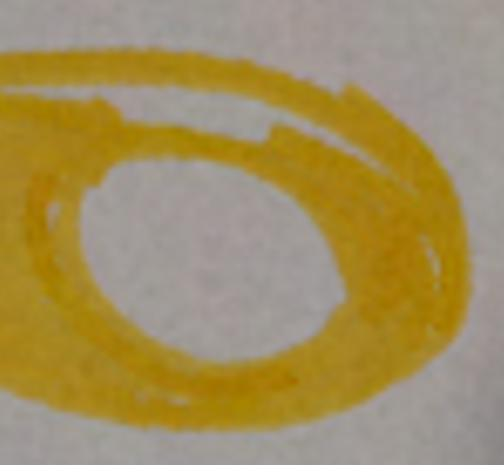

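{"op": "move", "data": {
  "target": [0.07,0.31591,0.27099,0,0,0,0.375,0,-0.57,0.17,0.375,0,-0.57,0.17,0.9,0,0.6,0.7,-0.69,0.68,-0.36,-0.03,0.75,-0.95,0,0,0,0,0,0,0.43,0,-0.56,0.2,0.43,0,-0.56,0.2,0.9,0,0.6,0.7,-0.69,0.68,-0.3,0.02,0.55,-0.95],
  "speed": 0.3
}}

{"op": "move", "data": {
  "target": [
    [0.0217,0,0,0,0,0,0.375,0,-0.57,0.17,0.375,0,-0.57,0.17,0.9,0,0.6,0.7,-0.69,0.68,-0.36,-0.03,0.75,-0.95,0,0,0,0,0,0,0.43,0,-0.56,0.2,0.43,0,-0.56,0.2,0.9,0,0.6,0.7,-0.69,0.68,-0.3,0.02,0.55,-0.95],
    [0.0217,-0.00969,0.00498,0,0,0,0.375,0,-0.57,0.17,0.375,0,-0.57,0.17,0.9,0,0.6,0.7,-0.69,0.68,-0.36,-0.03,0.75,-0.95,0,0,0,0,0,0,0.43,0,-0.56,0.2,0.43,0,-0.56,0.2,0.9,0,0.6,0.7,-0.69,0.68,-0.3,0.02,0.55,-0.95],
    [0.0217,-0.02401,0.0075,0,0,0,0.375,0,-0.57,0.17,0.375,0,-0.57,0.17,0.9,0,0.6,0.7,-0.69,0.68,-0.36,-0.03,0.75,-0.95,0,0,0,0,0,0,0.43,0,-0.56,0.2,0.43,0,-0.56,0.2,0.9,0,0.6,0.7,-0.69,0.68,-0.3,0.02,0.55,-0.95],
    [0.0217,-0.03509,0.00586,0,0,0,0.375,0,-0.57,0.17,0.375,0,-0.57,0.17,0.9,0,0.6,0.7,-0.69,0.68,-0.36,-0.03,0.75,-0.95,0,0,0,0,0,0,0.43,0,-0.56,0.2,0.43,0,-0.56,0.2,0.9,0,0.6,0.7,-0.69,0.68,-0.3,0.02,0.55,-0.95],
    [0.0217,-0.04317,0.0012,0,0,0,0.375,0,-0.57,0.17,0.375,0,-0.57,0.17,0.9,0,0.6,0.7,-0.69,0.68,-0.36,-0.03,0.75,-0.95,0,0,0,0,0,0,0.43,0,-0.56,0.2,0.43,0,-0.56,0.2,0.9,0,0.6,0.7,-0.69,0.68,-0.3,0.02,0.55,-0.95],
    [0.0217,-0.04848,-0.00533,0,0,0,0.375,0,-0.57,0.17,0.375,0,-0.57,0.17,0.9,0,0.6,0.7,-0.69,0.68,-0.36,-0.03,0.75,-0.95,0,0,0,0,0,0,0.43,0,-0.56,0.2,0.43,0,-0.56,0.2,0.9,0,0.6,0.7,-0.69,0.68,-0.3,0.02,0.55,-0.95],
    [0,0.02077,-0.04111,0,0,0,0.375,0,-0.57,0.17,0.375,0,-0.57,0.17,0.9,0,0.6,0.7,-0.69,0.68,-0.36,-0.03,0.75,-0.95,0,0,0,0,0,0,0.43,0,-0.56,0.2,0.43,0,-0.56,0.2,0.9,0,0.6,0.7,-0.69,0.68,-0.3,0.02,0.55,-0.95],
    [0.0217,0.02077,-0.04111,0,0,0,0.375,0,-0.57,0.17,0.375,0,-0.57,0.17,0.9,0,0.6,0.7,-0.69,0.68,-0.36,-0.03,0.75,-0.95,0,0,0,0,0,0,0.43,0,-0.56,0.2,0.43,0,-0.56,0.2,0.9,0,0.6,0.7,-0.69,0.68,-0.3,0.02,0.55,-0.95],
    [0.0217,0.01534,-0.04705,0,0,0,0.375,0,-0.57,0.17,0.375,0,-0.57,0.17,0.9,0,0.6,0.7,-0.69,0.68,-0.36,-0.03,0.75,-0.95,0,0,0,0,0,0,0.43,0,-0.56,0.2,0.43,0,-0.56,0.2,0.9,0,0.6,0.7,-0.69,0.68,-0.3,0.02,0.55,-0.95],
    [0,0.01534,-0.04705,0,0,0,0.375,0,-0.57,0.17,0.375,0,-0.57,0.17,0.9,0,0.6,0.7,-0.69,0.68,-0.36,-0.03,0.75,-0.95,0,0,0,0,0,0,0.43,0,-0.56,0.2,0.43,0,-0.56,0.2,0.9,0,0.6,0.7,-0.69,0.68,-0.3,0.02,0.55,-0.95]
  ],
  "speed": 0.025,
  "blend": [0,0.001,0.001,0.001,0.001,0,0,0,0,0]
}}

{"op": "move", "data": {
  "target": [-0.07,-0.34,-0.19,0,0,0,0.375,0,-0.57,0.17,0.375,0,-0.57,0.17,0.9,0,0.6,0.7,-0.69,0.68,-0.36,-0.03,0.75,-0.95,0,0,0,0,0,0,0.43,0,-0.56,0.2,0.43,0,-0.56,0.2,0.9,0,0.6,0.7,-0.69,0.68,-0.3,0.02,0.55,-0.95],
  "speed": 0.3,
  "cameras": ["cam_above", "cam_high"]
}}

{"op": "zoom_image", "data": {
  "camera": "cam_above",
  "region": [172, 255, 282, 315]
}}

Scene clock: 3666.33 s.
left_arm: end_effector_position=(+0.6500, -0.0688, +0.1004) hand_goal=(+0.376, +0.000, -0.570, +0.170, +0.376, +0.000, -0.570, +0.170, +0.900, +0.000, +0.600, +0.700, -0.690, +0.680, -0.360, -0.030) hand_measured=(+0.428, +0.002, -0.550, +0.172, +0.430, +0.002, -0.560, +0.166, +0.900, +0.002, +0.598, +0.698, -0.678, +0.684, -0.146, +0.052) hand_current_ma=(+223, +4, +73, +4, +237, +3, +33, -11, +0, +5, -5, -8, +44, +17, +481, +481) hand_state=(blocked, goal, blocked, goal, blocked, goal, goal, goal, goal, goal, goal, goal, goal, goal, blocked, blocked) hand_current_limit=0.75 hand_speed=-0.95 end_effector_quat_wxyz=(+0.654, +0.270, +0.653, -0.271) | right_arm: end_effector_position=(+0.5203, -0.5500, +0.2999) hand_goal=(+0.430, +0.000, -0.560, +0.200, +0.430, +0.000, -0.560, +0.200, +0.900, +0.000, +0.600, +0.700, -0.690, +0.680, -0.300, +0.020) hand_measured=(+0.516, +0.000, -0.518, +0.206, +0.482, +0.000, -0.534, +0.204, +0.900, +0.002, +0.598, +0.698, -0.674, +0.682, -0.218, +0.072) hand_current_ma=(+295, +0, +104, +7, +153, +0, +57, +6, -1, +2, -3, -3, +32, +1, +364, +203) hand_state=(blocked, goal, blocked, goal, blocked, goal, blocked, goal, goal, goal, goal, goal, goal, goal, blocked, blocked) hand_current_limit=0.55 hand_speed=-0.95 end_effector_quat_wxyz=(+0.092, +0.701, -0.092, +0.701)
Joint positions: left_arm=[2.753 -2.164 -1.869 -2.249 -1.173 1.571] | right_arm=[-0.537 -1.803 2.242 -0.438 1.336 -1.571]
Joint torques (N m): left_arm=[15.59 34.4 21.32 -0.33 2.36 2.59] | right_arm=[1.66 -20.51 -13.32 -2.28 0.91 1.38]
Wrist force (N): left_arm=[1.2 1.5 0.1] | right_arm=[-0.9 -0.1 -0.4]
Wrist torque (N m): left_arm=[0.09 -0.31 -0.08] | right_arm=[-0.05 -0.04 0.08]
Wrist force, peak (N): left_arm=[1.2 3.1 0.8] | right_arm=[-1.3 0.2 -0.6]
Hand target: left_arm +0.6500, -0.0688, +0.1004; +0.654, +0.270, +0.653, -0.271 | right_arm +0.5203, -0.5500, +0.2999; +0.092, +0.701, -0.092, +0.701
Off the commanded pose: left_arm 0.000 m, 0 deg | right_arm 0.000 m, 0 deg.
move: done

Scene clock: 3672.63 s.
left_arm: end_effector_position=(+0.6365, -0.0423, +0.1003) hand_goal=(+0.376, +0.000, -0.570, +0.170, +0.376, +0.000, -0.570, +0.170, +0.900, +0.000, +0.600, +0.700, -0.690, +0.680, -0.360, -0.030) hand_measured=(+0.428, +0.002, -0.550, +0.172, +0.430, +0.002, -0.562, +0.166, +0.900, +0.002, +0.598, +0.698, -0.678, +0.684, -0.146, +0.052) hand_current_ma=(+223, +4, +76, +4, +237, +3, +27, -12, +0, +5, -5, -8, +44, +18, +481, +481) hand_state=(blocked, goal, blocked, goal, blocked, goal, goal, goal, goal, goal, goal, goal, goal, goal, blocked, blocked) hand_current_limit=0.75 hand_speed=-0.95 end_effector_quat_wxyz=(+0.654, +0.270, +0.653, -0.271) | right_arm: end_effector_position=(+0.5203, -0.5500, +0.2999) hand_goal=(+0.430, +0.000, -0.560, +0.200, +0.430, +0.000, -0.560, +0.200, +0.900, +0.000, +0.600, +0.700, -0.690, +0.680, -0.300, +0.020) hand_measured=(+0.516, +0.000, -0.518, +0.206, +0.482, +0.000, -0.534, +0.204, +0.900, +0.002, +0.598, +0.698, -0.674, +0.682, -0.218, +0.072) hand_current_ma=(+295, +0, +104, +7, +153, +0, +57, +6, -1, +2, -3, -3, +32, +1, +364, +203) hand_state=(blocked, goal, blocked, goal, blocked, goal, blocked, goal, goal, goal, goal, goal, goal, goal, blocked, blocked) hand_current_limit=0.55 hand_speed=-0.95 end_effector_quat_wxyz=(+0.092, +0.701, -0.092, +0.701)
Joint positions: left_arm=[2.795 -2.122 -1.951 -2.208 -1.131 1.571] | right_arm=[-0.537 -1.803 2.242 -0.438 1.336 -1.571]
Joint torques (N m): left_arm=[-11.56 49.85 20.08 -0.24 -2.41 -1.92] | right_arm=[1.74 -20.84 -13.21 -2.13 0.92 1.39]
Wrist force (N): left_arm=[1.2 1.3 -0.3] | right_arm=[-1.0 0.3 -0.5]
Wrist torque (N m): left_arm=[0.11 -0.33 -0.10] | right_arm=[0.01 -0.02 0.08]
Wrist force, peak (N): left_arm=[-1.3 2.0 0.1] | right_arm=[-1.3 0.0 -0.8]
Hand target: left_arm +0.6365, -0.0423, +0.1003; +0.654, +0.270, +0.653, -0.271 | right_arm +0.5203, -0.5500, +0.2999; +0.092, +0.701, -0.092, +0.701
Off the commanded pose: left_arm 0.000 m, 0 deg | right_arm 0.000 m, 0 deg.
move: done

Scene clock: 3674.10 s.
left_arm: end_effector_position=(+0.4116, -0.1059, +0.1421) hand_goal=(+0.376, +0.000, -0.570, +0.170, +0.376, +0.000, -0.570, +0.170, +0.900, +0.000, +0.600, +0.700, -0.690, +0.680, -0.360, -0.030) hand_measured=(+0.428, +0.002, -0.550, +0.172, +0.430, +0.002, -0.562, +0.166, +0.900, +0.002, +0.598, +0.698, -0.678, +0.684, -0.146, +0.052) hand_current_ma=(+223, +4, +76, +3, +237, +3, +28, -11, +0, +5, -5, -8, +44, +18, +481, +481) hand_state=(blocked, goal, blocked, goal, blocked, goal, goal, goal, goal, goal, goal, goal, goal, goal, blocked, blocked) hand_current_limit=0.75 hand_speed=-0.95 end_effector_quat_wxyz=(+0.654, +0.270, +0.653, -0.271) | right_arm: end_effector_position=(+0.5203, -0.5500, +0.2999) hand_goal=(+0.430, +0.000, -0.560, +0.200, +0.430, +0.000, -0.560, +0.200, +0.900, +0.000, +0.600, +0.700, -0.690, +0.680, -0.300, +0.020) hand_measured=(+0.516, +0.000, -0.518, +0.206, +0.482, +0.000, -0.534, +0.204, +0.900, +0.002, +0.598, +0.698, -0.674, +0.682, -0.218, +0.072) hand_current_ma=(+295, +0, +104, +7, +153, +0, +57, +6, -1, +2, -3, -3, +32, +1, +364, +203) hand_state=(blocked, goal, blocked, goal, blocked, goal, blocked, goal, goal, goal, goal, goal, goal, goal, blocked, blocked) hand_current_limit=0.55 hand_speed=-0.95 end_effector_quat_wxyz=(+0.092, +0.701, -0.092, +0.701)
Joint positions: left_arm=[2.364 -1.868 -2.217 -2.197 -1.562 1.571] | right_arm=[-0.537 -1.803 2.242 -0.438 1.336 -1.571]
Joint torques (N m): left_arm=[-12.18 37.83 19.79 -0.15 -2.56 2.58] | right_arm=[1.58 -20.33 -13.34 -2.21 0.89 1.43]
Wrist force (N): left_arm=[1.2 1.3 -0.1] | right_arm=[-0.7 0.3 -0.6]
Wrist torque (N m): left_arm=[0.08 -0.33 -0.14] | right_arm=[0.02 -0.07 0.11]
Wrist force, peak (N): left_arm=[1.7 3.1 0.5] | right_arm=[-1.3 0.0 -0.7]
Hand target: left_arm +0.4116, -0.1060, +0.1421; +0.654, +0.270, +0.653, -0.271 | right_arm +0.5203, -0.5500, +0.2999; +0.092, +0.701, -0.092, +0.701
Off the commanded pose: left_arm 0.000 m, 0 deg | right_arm 0.000 m, 0 deg.
move: done
Images, in order (width x height): cam_high 504x504, cam_above 504x504.

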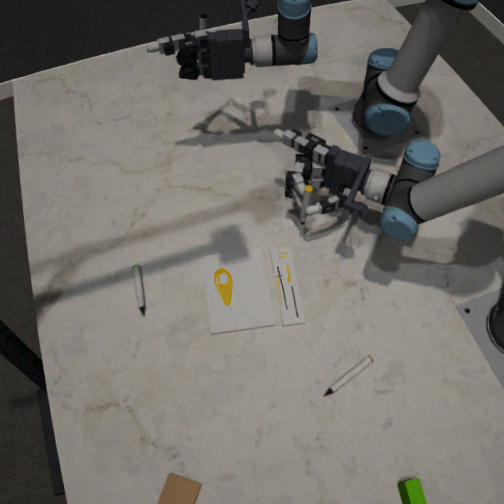

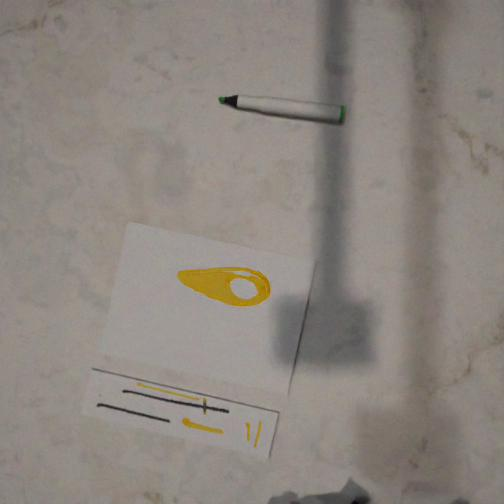

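Scaled by 4.582 from the camera's 504x504 image, which has a finer 720x720 frame.

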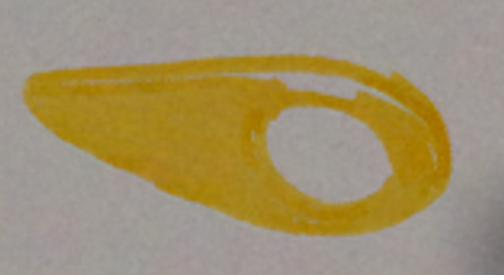

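{"op": "move", "data": {
  "target": [-0.34667,0.65809,-0.01603,0,0,0,0.375,0,-0.57,0.17,0.375,0,-0.57,0.17,0.9,0,0.6,0.7,-0.69,0.68,-0.36,-0.03,0.75,-0.95,0,0,0,0,0,0,0.43,0,-0.56,0.2,0.43,0,-0.56,0.2,0.9,0,0.6,0.7,-0.69,0.68,-0.3,0.02,0.55,-0.95],
  "speed": 0.4
}}

{"op": "move", "data": {
  "target": [0,0,0,-0.1111,0,0,0.375,0,-0.57,0.17,0.375,0,-0.57,0.17,0.9,0,0.6,0.7,-0.69,0.68,-0.36,-0.03,0.75,-0.95,0,0,0,0,0,0,0.43,0,-0.56,0.2,0.43,0,-0.56,0.2,0.9,0,0.6,0.7,-0.69,0.68,-0.3,0.02,0.55,-0.95],
  "speed": 0.4
}}

{"op": "move", "data": {
  "target": [0.0833,0.1855,-0.0755,-0.3442,-0.0934,-0.5266,0.375,0,-0.57,0.17,0.375,0,-0.57,0.17,0.9,0,0.6,0.7,-0.69,0.68,-0.36,-0.03,0.75,-0.95,0,0,0,0,0,0,0.43,0,-0.56,0.2,0.43,0,-0.56,0.2,0.9,0,0.6,0.7,-0.69,0.68,-0.3,0.02,0.55,-0.95],
  "speed": 0.4,
  "cameras": ["cam_left_wrist", "cam_high"]
}}

Scene clock: 3711.03 s.
left_arm: end_effector_position=(+0.6837, +0.1802, +0.3502) hand_goal=(+0.376, +0.000, -0.570, +0.170, +0.376, +0.000, -0.570, +0.170, +0.900, +0.000, +0.600, +0.700, -0.690, +0.680, -0.360, -0.030) hand_measured=(+0.428, +0.002, -0.550, +0.172, +0.430, +0.002, -0.562, +0.166, +0.900, +0.002, +0.598, +0.698, -0.678, +0.684, -0.146, +0.052) hand_current_ma=(+223, +4, +76, +3, +237, +3, +29, -10, +0, +5, -5, -8, +44, +18, +481, +481) hand_state=(blocked, goal, blocked, goal, blocked, goal, goal, goal, goal, goal, goal, goal, goal, goal, blocked, blocked) hand_current_limit=0.75 hand_speed=-0.95 end_effector_quat_wxyz=(+0.654, +0.270, +0.653, -0.271) | right_arm: end_effector_position=(+0.5203, -0.5500, +0.2999) hand_goal=(+0.430, +0.000, -0.560, +0.200, +0.430, +0.000, -0.560, +0.200, +0.900, +0.000, +0.600, +0.700, -0.690, +0.680, -0.300, +0.020) hand_measured=(+0.516, +0.000, -0.518, +0.206, +0.482, +0.000, -0.534, +0.204, +0.900, +0.002, +0.598, +0.698, -0.674, +0.682, -0.218, +0.072) hand_current_ma=(+295, +0, +104, +7, +153, +0, +57, +6, -1, +2, -3, -3, +32, +1, +364, +203) hand_state=(blocked, goal, blocked, goal, blocked, goal, blocked, goal, goal, goal, goal, goal, goal, goal, blocked, blocked) hand_current_limit=0.55 hand_speed=-0.95 end_effector_quat_wxyz=(+0.092, +0.701, -0.092, +0.701)
Joint positions: left_arm=[3.319 -1.672 -1.796 -2.813 -0.607 1.569] | right_arm=[-0.537 -1.803 2.242 -0.438 1.336 -1.571]
Joint torques (N m): left_arm=[15.66 20.09 28.26 -1.04 2.34 2.54] | right_arm=[2.48 -20.9 -13.35 -2.17 0.94 1.35]
Wrist force (N): left_arm=[1.0 1.2 0.3] | right_arm=[-0.9 -0.1 -0.4]
Wrist torque (N m): left_arm=[0.06 -0.31 -0.16] | right_arm=[-0.05 -0.05 0.08]
Wrist force, peak (N): left_arm=[0.2 3.3 0.1] | right_arm=[-1.5 0.1 -0.8]
Hand target: left_arm +0.6837, +0.1802, +0.3503; +0.654, +0.270, +0.653, -0.271 | right_arm +0.5203, -0.5500, +0.2999; +0.092, +0.701, -0.092, +0.701
Off the commanded pose: left_arm 0.000 m, 0 deg | right_arm 0.000 m, 0 deg.
move: done

Scene clock: 3712.17 s.
left_arm: end_effector_position=(+0.6837, +0.1802, +0.3503) hand_goal=(+0.376, +0.000, -0.570, +0.170, +0.376, +0.000, -0.570, +0.170, +0.900, +0.000, +0.600, +0.700, -0.690, +0.680, -0.360, -0.030) hand_measured=(+0.428, +0.002, -0.550, +0.172, +0.430, +0.002, -0.562, +0.166, +0.900, +0.002, +0.598, +0.698, -0.678, +0.684, -0.146, +0.052) hand_current_ma=(+223, +4, +76, +3, +237, +3, +29, -10, +0, +5, -5, -8, +44, +18, +481, +481) hand_state=(blocked, goal, blocked, goal, blocked, goal, goal, goal, goal, goal, goal, goal, goal, goal, blocked, blocked) hand_current_limit=0.75 hand_speed=-0.95 end_effector_quat_wxyz=(+0.691, +0.153, +0.690, -0.153) | right_arm: end_effector_position=(+0.5203, -0.5500, +0.2999) hand_goal=(+0.430, +0.000, -0.560, +0.200, +0.430, +0.000, -0.560, +0.200, +0.900, +0.000, +0.600, +0.700, -0.690, +0.680, -0.300, +0.020) hand_measured=(+0.516, +0.000, -0.518, +0.206, +0.482, +0.000, -0.534, +0.204, +0.900, +0.002, +0.598, +0.698, -0.674, +0.682, -0.218, +0.072) hand_current_ma=(+295, +0, +104, +7, +153, +0, +57, +6, -1, +2, -3, -3, +32, +1, +364, +203) hand_state=(blocked, goal, blocked, goal, blocked, goal, blocked, goal, goal, goal, goal, goal, goal, goal, blocked, blocked) hand_current_limit=0.55 hand_speed=-0.95 end_effector_quat_wxyz=(+0.092, +0.701, -0.092, +0.701)
Joint positions: left_arm=[3.125 -1.667 -1.802 -2.813 -1.15 1.57] | right_arm=[-0.537 -1.803 2.242 -0.438 1.336 -1.571]
Joint torques (N m): left_arm=[-12.16 19.83 27.69 -0.34 -2.43 2.59] | right_arm=[1.99 -20.61 -13.34 -2.17 0.81 1.44]
Wrist force (N): left_arm=[1.0 1.2 0.2] | right_arm=[-1.1 0.1 -0.5]
Wrist torque (N m): left_arm=[0.05 -0.28 -0.14] | right_arm=[-0.02 -0.02 0.08]
Wrist force, peak (N): left_arm=[1.2 1.8 0.0] | right_arm=[-1.2 -0.2 -0.6]
Hand target: left_arm +0.6837, +0.1802, +0.3503; +0.691, +0.153, +0.690, -0.153 | right_arm +0.5203, -0.5500, +0.2999; +0.092, +0.701, -0.092, +0.701
Off the commanded pose: left_arm 0.000 m, 0 deg | right_arm 0.000 m, 0 deg.
move: done

Scene clock: 3715.33 s.
left_arm: end_effector_position=(+0.6897, +0.3002, +0.3002) hand_goal=(+0.376, +0.000, -0.570, +0.170, +0.376, +0.000, -0.570, +0.170, +0.900, +0.000, +0.600, +0.700, -0.690, +0.680, -0.360, -0.030) hand_measured=(+0.428, +0.002, -0.550, +0.172, +0.430, +0.002, -0.560, +0.168, +0.894, +0.002, +0.598, +0.698, -0.678, +0.684, -0.146, +0.052) hand_current_ma=(+223, +4, +76, +3, +237, +3, +35, -9, -24, +5, -5, -8, +44, +18, +481, +481) hand_state=(blocked, goal, blocked, goal, blocked, goal, goal, goal, goal, goal, goal, goal, goal, goal, blocked, blocked) hand_current_limit=0.75 hand_speed=-0.95 end_effector_quat_wxyz=(-0.422, +0.731, -0.464, +0.269) | right_arm: end_effector_position=(+0.5203, -0.5500, +0.2999) hand_goal=(+0.430, +0.000, -0.560, +0.200, +0.430, +0.000, -0.560, +0.200, +0.900, +0.000, +0.600, +0.700, -0.690, +0.680, -0.300, +0.020) hand_measured=(+0.516, +0.000, -0.518, +0.206, +0.482, +0.000, -0.534, +0.204, +0.900, +0.002, +0.598, +0.698, -0.674, +0.682, -0.218, +0.072) hand_current_ma=(+295, +0, +104, +7, +153, +0, +57, +6, -1, +2, -3, -3, +32, +1, +364, +203) hand_state=(blocked, goal, blocked, goal, blocked, goal, blocked, goal, goal, goal, goal, goal, goal, goal, blocked, blocked) hand_current_limit=0.55 hand_speed=-0.95 end_effector_quat_wxyz=(+0.092, +0.701, -0.092, +0.701)
Joint positions: left_arm=[3.235 -1.952 -1.179 -3.701 -1.866 -0.178] | right_arm=[-0.537 -1.803 2.242 -0.438 1.336 -1.571]
Joint torques (N m): left_arm=[15.71 32.68 27.15 -1.8 2.14 -2.69] | right_arm=[2.33 -20.58 -12.66 -2.13 0.94 1.42]
Wrist force (N): left_arm=[0.0 1.3 0.4] | right_arm=[-1.0 0.0 -0.7]
Wrist torque (N m): left_arm=[0.08 -0.07 -0.13] | right_arm=[-0.01 -0.02 0.08]
Wrist force, peak (N): left_arm=[1.0 1.8 0.1] | right_arm=[-1.2 -0.3 -0.7]
Hand target: left_arm +0.6897, +0.3002, +0.3002; -0.422, +0.731, -0.464, +0.269 | right_arm +0.5203, -0.5500, +0.2999; +0.092, +0.701, -0.092, +0.701
Off the commanded pose: left_arm 0.000 m, 0 deg | right_arm 0.000 m, 0 deg.
move: done
Images, in order (width x height): cam_high 504x504, cam_left_wrist 672x504.

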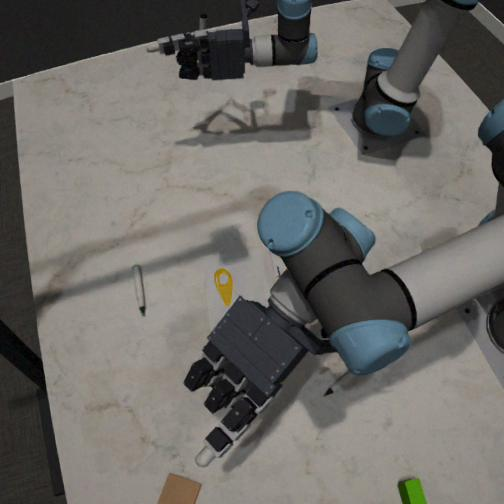

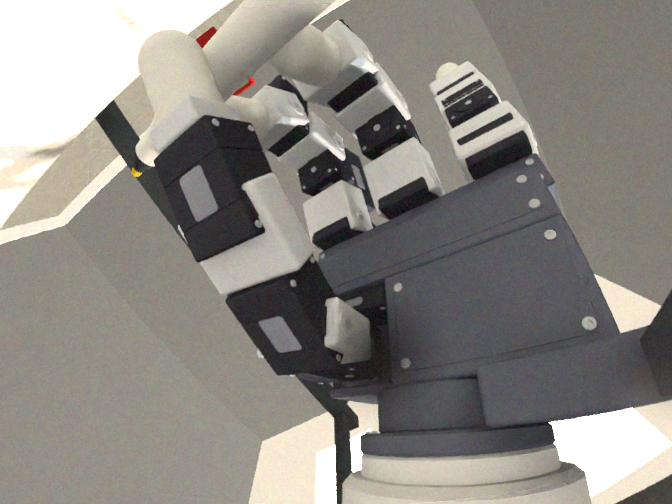

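{"op": "move", "data": {
  "target": [0,0.3611,0.2081,0,0,0,0.375,0,-0.57,0.17,0.375,0,-0.57,0.17,0.9,0,0.6,0.7,-0.69,0.68,-0.36,-0.03,0.75,-0.95,0,0,0,0,0,0,0.43,0,-0.56,0.2,0.43,0,-0.56,0.2,0.9,0,0.6,0.7,-0.69,0.68,-0.3,0.02,0.55,-0.95],
  "speed": 0.2,
  "cameras": ["cam_left_wrist","cam_high"]
}}

Scene clock: 3779.47 s.
left_arm: end_effector_position=(+0.6899, +0.2999, +0.0502) hand_goal=(+0.376, +0.000, -0.570, +0.170, +0.376, +0.000, -0.570, +0.170, +0.900, +0.000, +0.600, +0.700, -0.690, +0.680, -0.360, -0.030) hand_measured=(+0.428, +0.002, -0.550, +0.172, +0.430, +0.002, -0.560, +0.168, +0.892, +0.002, +0.598, +0.698, -0.678, +0.684, -0.146, +0.052) hand_current_ma=(+223, +4, +76, +3, +237, +3, +36, -8, -26, +5, -5, -8, +44, +18, +481, +481) hand_state=(blocked, goal, blocked, goal, blocked, goal, goal, goal, goal, goal, goal, goal, goal, goal, blocked, blocked) hand_current_limit=0.75 hand_speed=-0.95 end_effector_quat_wxyz=(-0.422, +0.731, -0.464, +0.269) | right_arm: end_effector_position=(+0.5203, -0.5500, +0.2999) hand_goal=(+0.430, +0.000, -0.560, +0.200, +0.430, +0.000, -0.560, +0.200, +0.900, +0.000, +0.600, +0.700, -0.690, +0.680, -0.300, +0.020) hand_measured=(+0.516, +0.000, -0.518, +0.206, +0.482, +0.000, -0.534, +0.204, +0.900, +0.002, +0.598, +0.698, -0.674, +0.682, -0.218, +0.072) hand_current_ma=(+295, +0, +104, +7, +153, +0, +57, +6, -1, +2, -3, -3, +32, +1, +364, +203) hand_state=(blocked, goal, blocked, goal, blocked, goal, blocked, goal, goal, goal, goal, goal, goal, goal, blocked, blocked) hand_current_limit=0.55 hand_speed=-0.95 end_effector_quat_wxyz=(+0.092, +0.701, -0.092, +0.701)
Joint positions: left_arm=[3.235 -2.121 -1.598 -3.113 -1.867 -0.178] | right_arm=[-0.537 -1.803 2.242 -0.438 1.336 -1.571]
Joint torques (N m): left_arm=[-12.88 36.44 10.04 2.77 2.13 2.49] | right_arm=[2.57 -20.28 -13.82 -2.24 0.97 1.46]
Wrist force (N): left_arm=[-0.4 1.0 0.1] | right_arm=[-1.2 0.1 -0.7]
Wrist torque (N m): left_arm=[0.09 -0.03 -0.16] | right_arm=[0.00 0.00 0.07]
Wrist force, peak (N): left_arm=[-0.2 2.7 1.0] | right_arm=[-1.3 -0.2 -0.6]
Hand target: left_arm +0.6899, +0.2999, +0.0501; -0.422, +0.731, -0.464, +0.269 | right_arm +0.5203, -0.5500, +0.2999; +0.092, +0.701, -0.092, +0.701
Off the commanded pose: left_arm 0.000 m, 0 deg | right_arm 0.000 m, 0 deg.
move: done
Images, in order (width x height): cam_high 504x504, cam_left_wrist 672x504.

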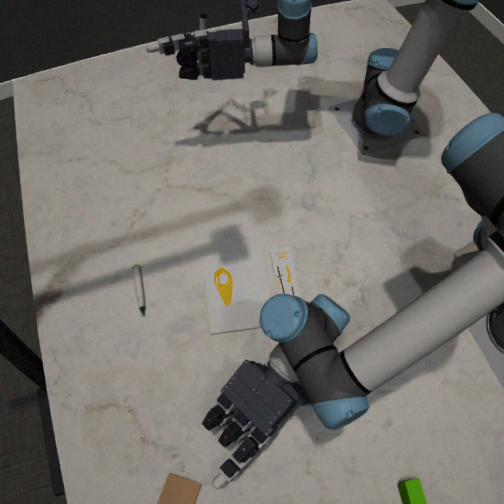

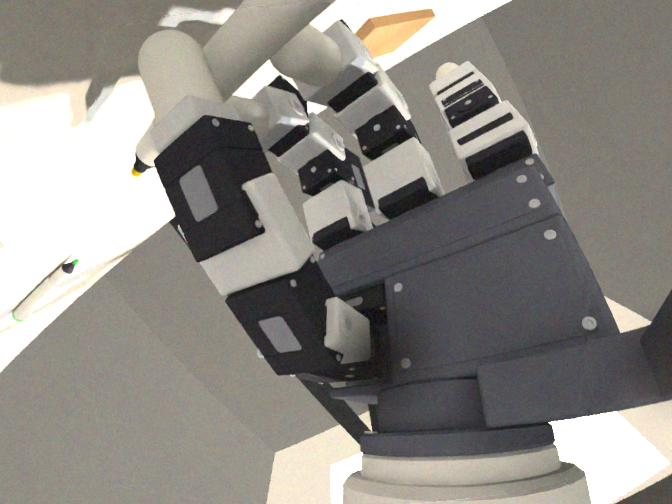

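{"op": "move", "data": {
  "target": [0,0.0491,0.0283,0,0,0,0.375,0,-0.57,0.17,0.375,0,-0.57,0.17,0.9,0,0.6,0.7,-0.69,0.68,-0.36,-0.03,0.75,-0.95,0,0,0,0,0,0,0.43,0,-0.56,0.2,0.43,0,-0.56,0.2,0.9,0,0.6,0.7,-0.69,0.68,-0.3,0.02,0.55,-0.95],
  "speed": 0.015,
  "stop_force": 3,
  "cameras": ["cam_left_wrist"]
}}

Scene clock: 3793.97 s.
left_arm: end_effector_position=(+0.6899, +0.2999, +0.0239) hand_goal=(+0.376, +0.000, -0.570, +0.170, +0.376, +0.000, -0.570, +0.170, +0.900, +0.000, +0.600, +0.700, -0.690, +0.680, -0.360, -0.030) hand_measured=(+0.428, +0.002, -0.550, +0.172, +0.430, +0.002, -0.558, +0.168, +0.892, +0.002, +0.598, +0.698, -0.678, +0.684, -0.142, +0.044) hand_current_ma=(+223, +4, +76, +3, +237, +3, +40, -7, -26, +5, -5, -8, +44, +18, +481, +439) hand_state=(blocked, goal, blocked, goal, blocked, goal, goal, goal, goal, goal, goal, goal, goal, goal, blocked, blocked) hand_current_limit=0.75 hand_speed=-0.95 end_effector_quat_wxyz=(-0.422, +0.731, -0.464, +0.269) | right_arm: end_effector_position=(+0.5203, -0.5500, +0.2999) hand_goal=(+0.430, +0.000, -0.560, +0.200, +0.430, +0.000, -0.560, +0.200, +0.900, +0.000, +0.600, +0.700, -0.690, +0.680, -0.300, +0.020) hand_measured=(+0.516, +0.000, -0.518, +0.206, +0.482, +0.000, -0.534, +0.204, +0.900, +0.002, +0.598, +0.698, -0.674, +0.682, -0.218, +0.072) hand_current_ma=(+295, +0, +104, +7, +153, +0, +57, +6, -1, +2, -3, -3, +32, +1, +364, +203) hand_state=(blocked, goal, blocked, goal, blocked, goal, blocked, goal, goal, goal, goal, goal, goal, goal, blocked, blocked) hand_current_limit=0.55 hand_speed=-0.95 end_effector_quat_wxyz=(+0.092, +0.701, -0.092, +0.701)
Joint positions: left_arm=[3.235 -2.156 -1.62 -3.057 -1.867 -0.178] | right_arm=[-0.537 -1.803 2.242 -0.438 1.336 -1.571]
Joint torques (N m): left_arm=[-7.79 51.53 22.78 -1.93 -1.76 -1.55] | right_arm=[2.2 -20.71 -13.22 -2.12 0.94 1.39]
Wrist force (N): left_arm=[-0.2 -1.7 -1.7] | right_arm=[-1.1 0.3 -0.6]
Wrist torque (N m): left_arm=[-0.13 -0.04 -0.14] | right_arm=[0.01 -0.01 0.07]
Wrist force, peak (N): left_arm=[0.2 -9.8 -6.8] | right_arm=[-1.3 0.3 -0.4]
Hand target: left_arm +0.6899, +0.2999, +0.0239; -0.422, +0.731, -0.464, +0.269 (not the last commanded pose) | right_arm +0.5203, -0.5500, +0.2999; +0.092, +0.701, -0.092, +0.701
Off the commanded pose: left_arm 0.008 m, 0 deg | right_arm 0.000 m, 0 deg.
move: contact (left_arm)
Images, in order (width x height): cam_left_wrist 672x504.

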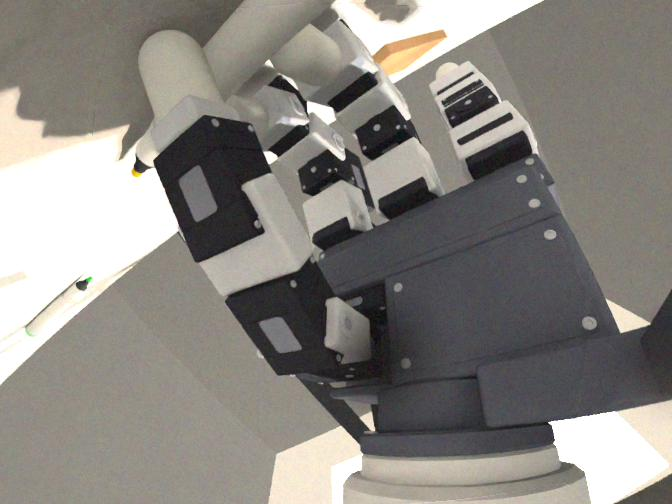

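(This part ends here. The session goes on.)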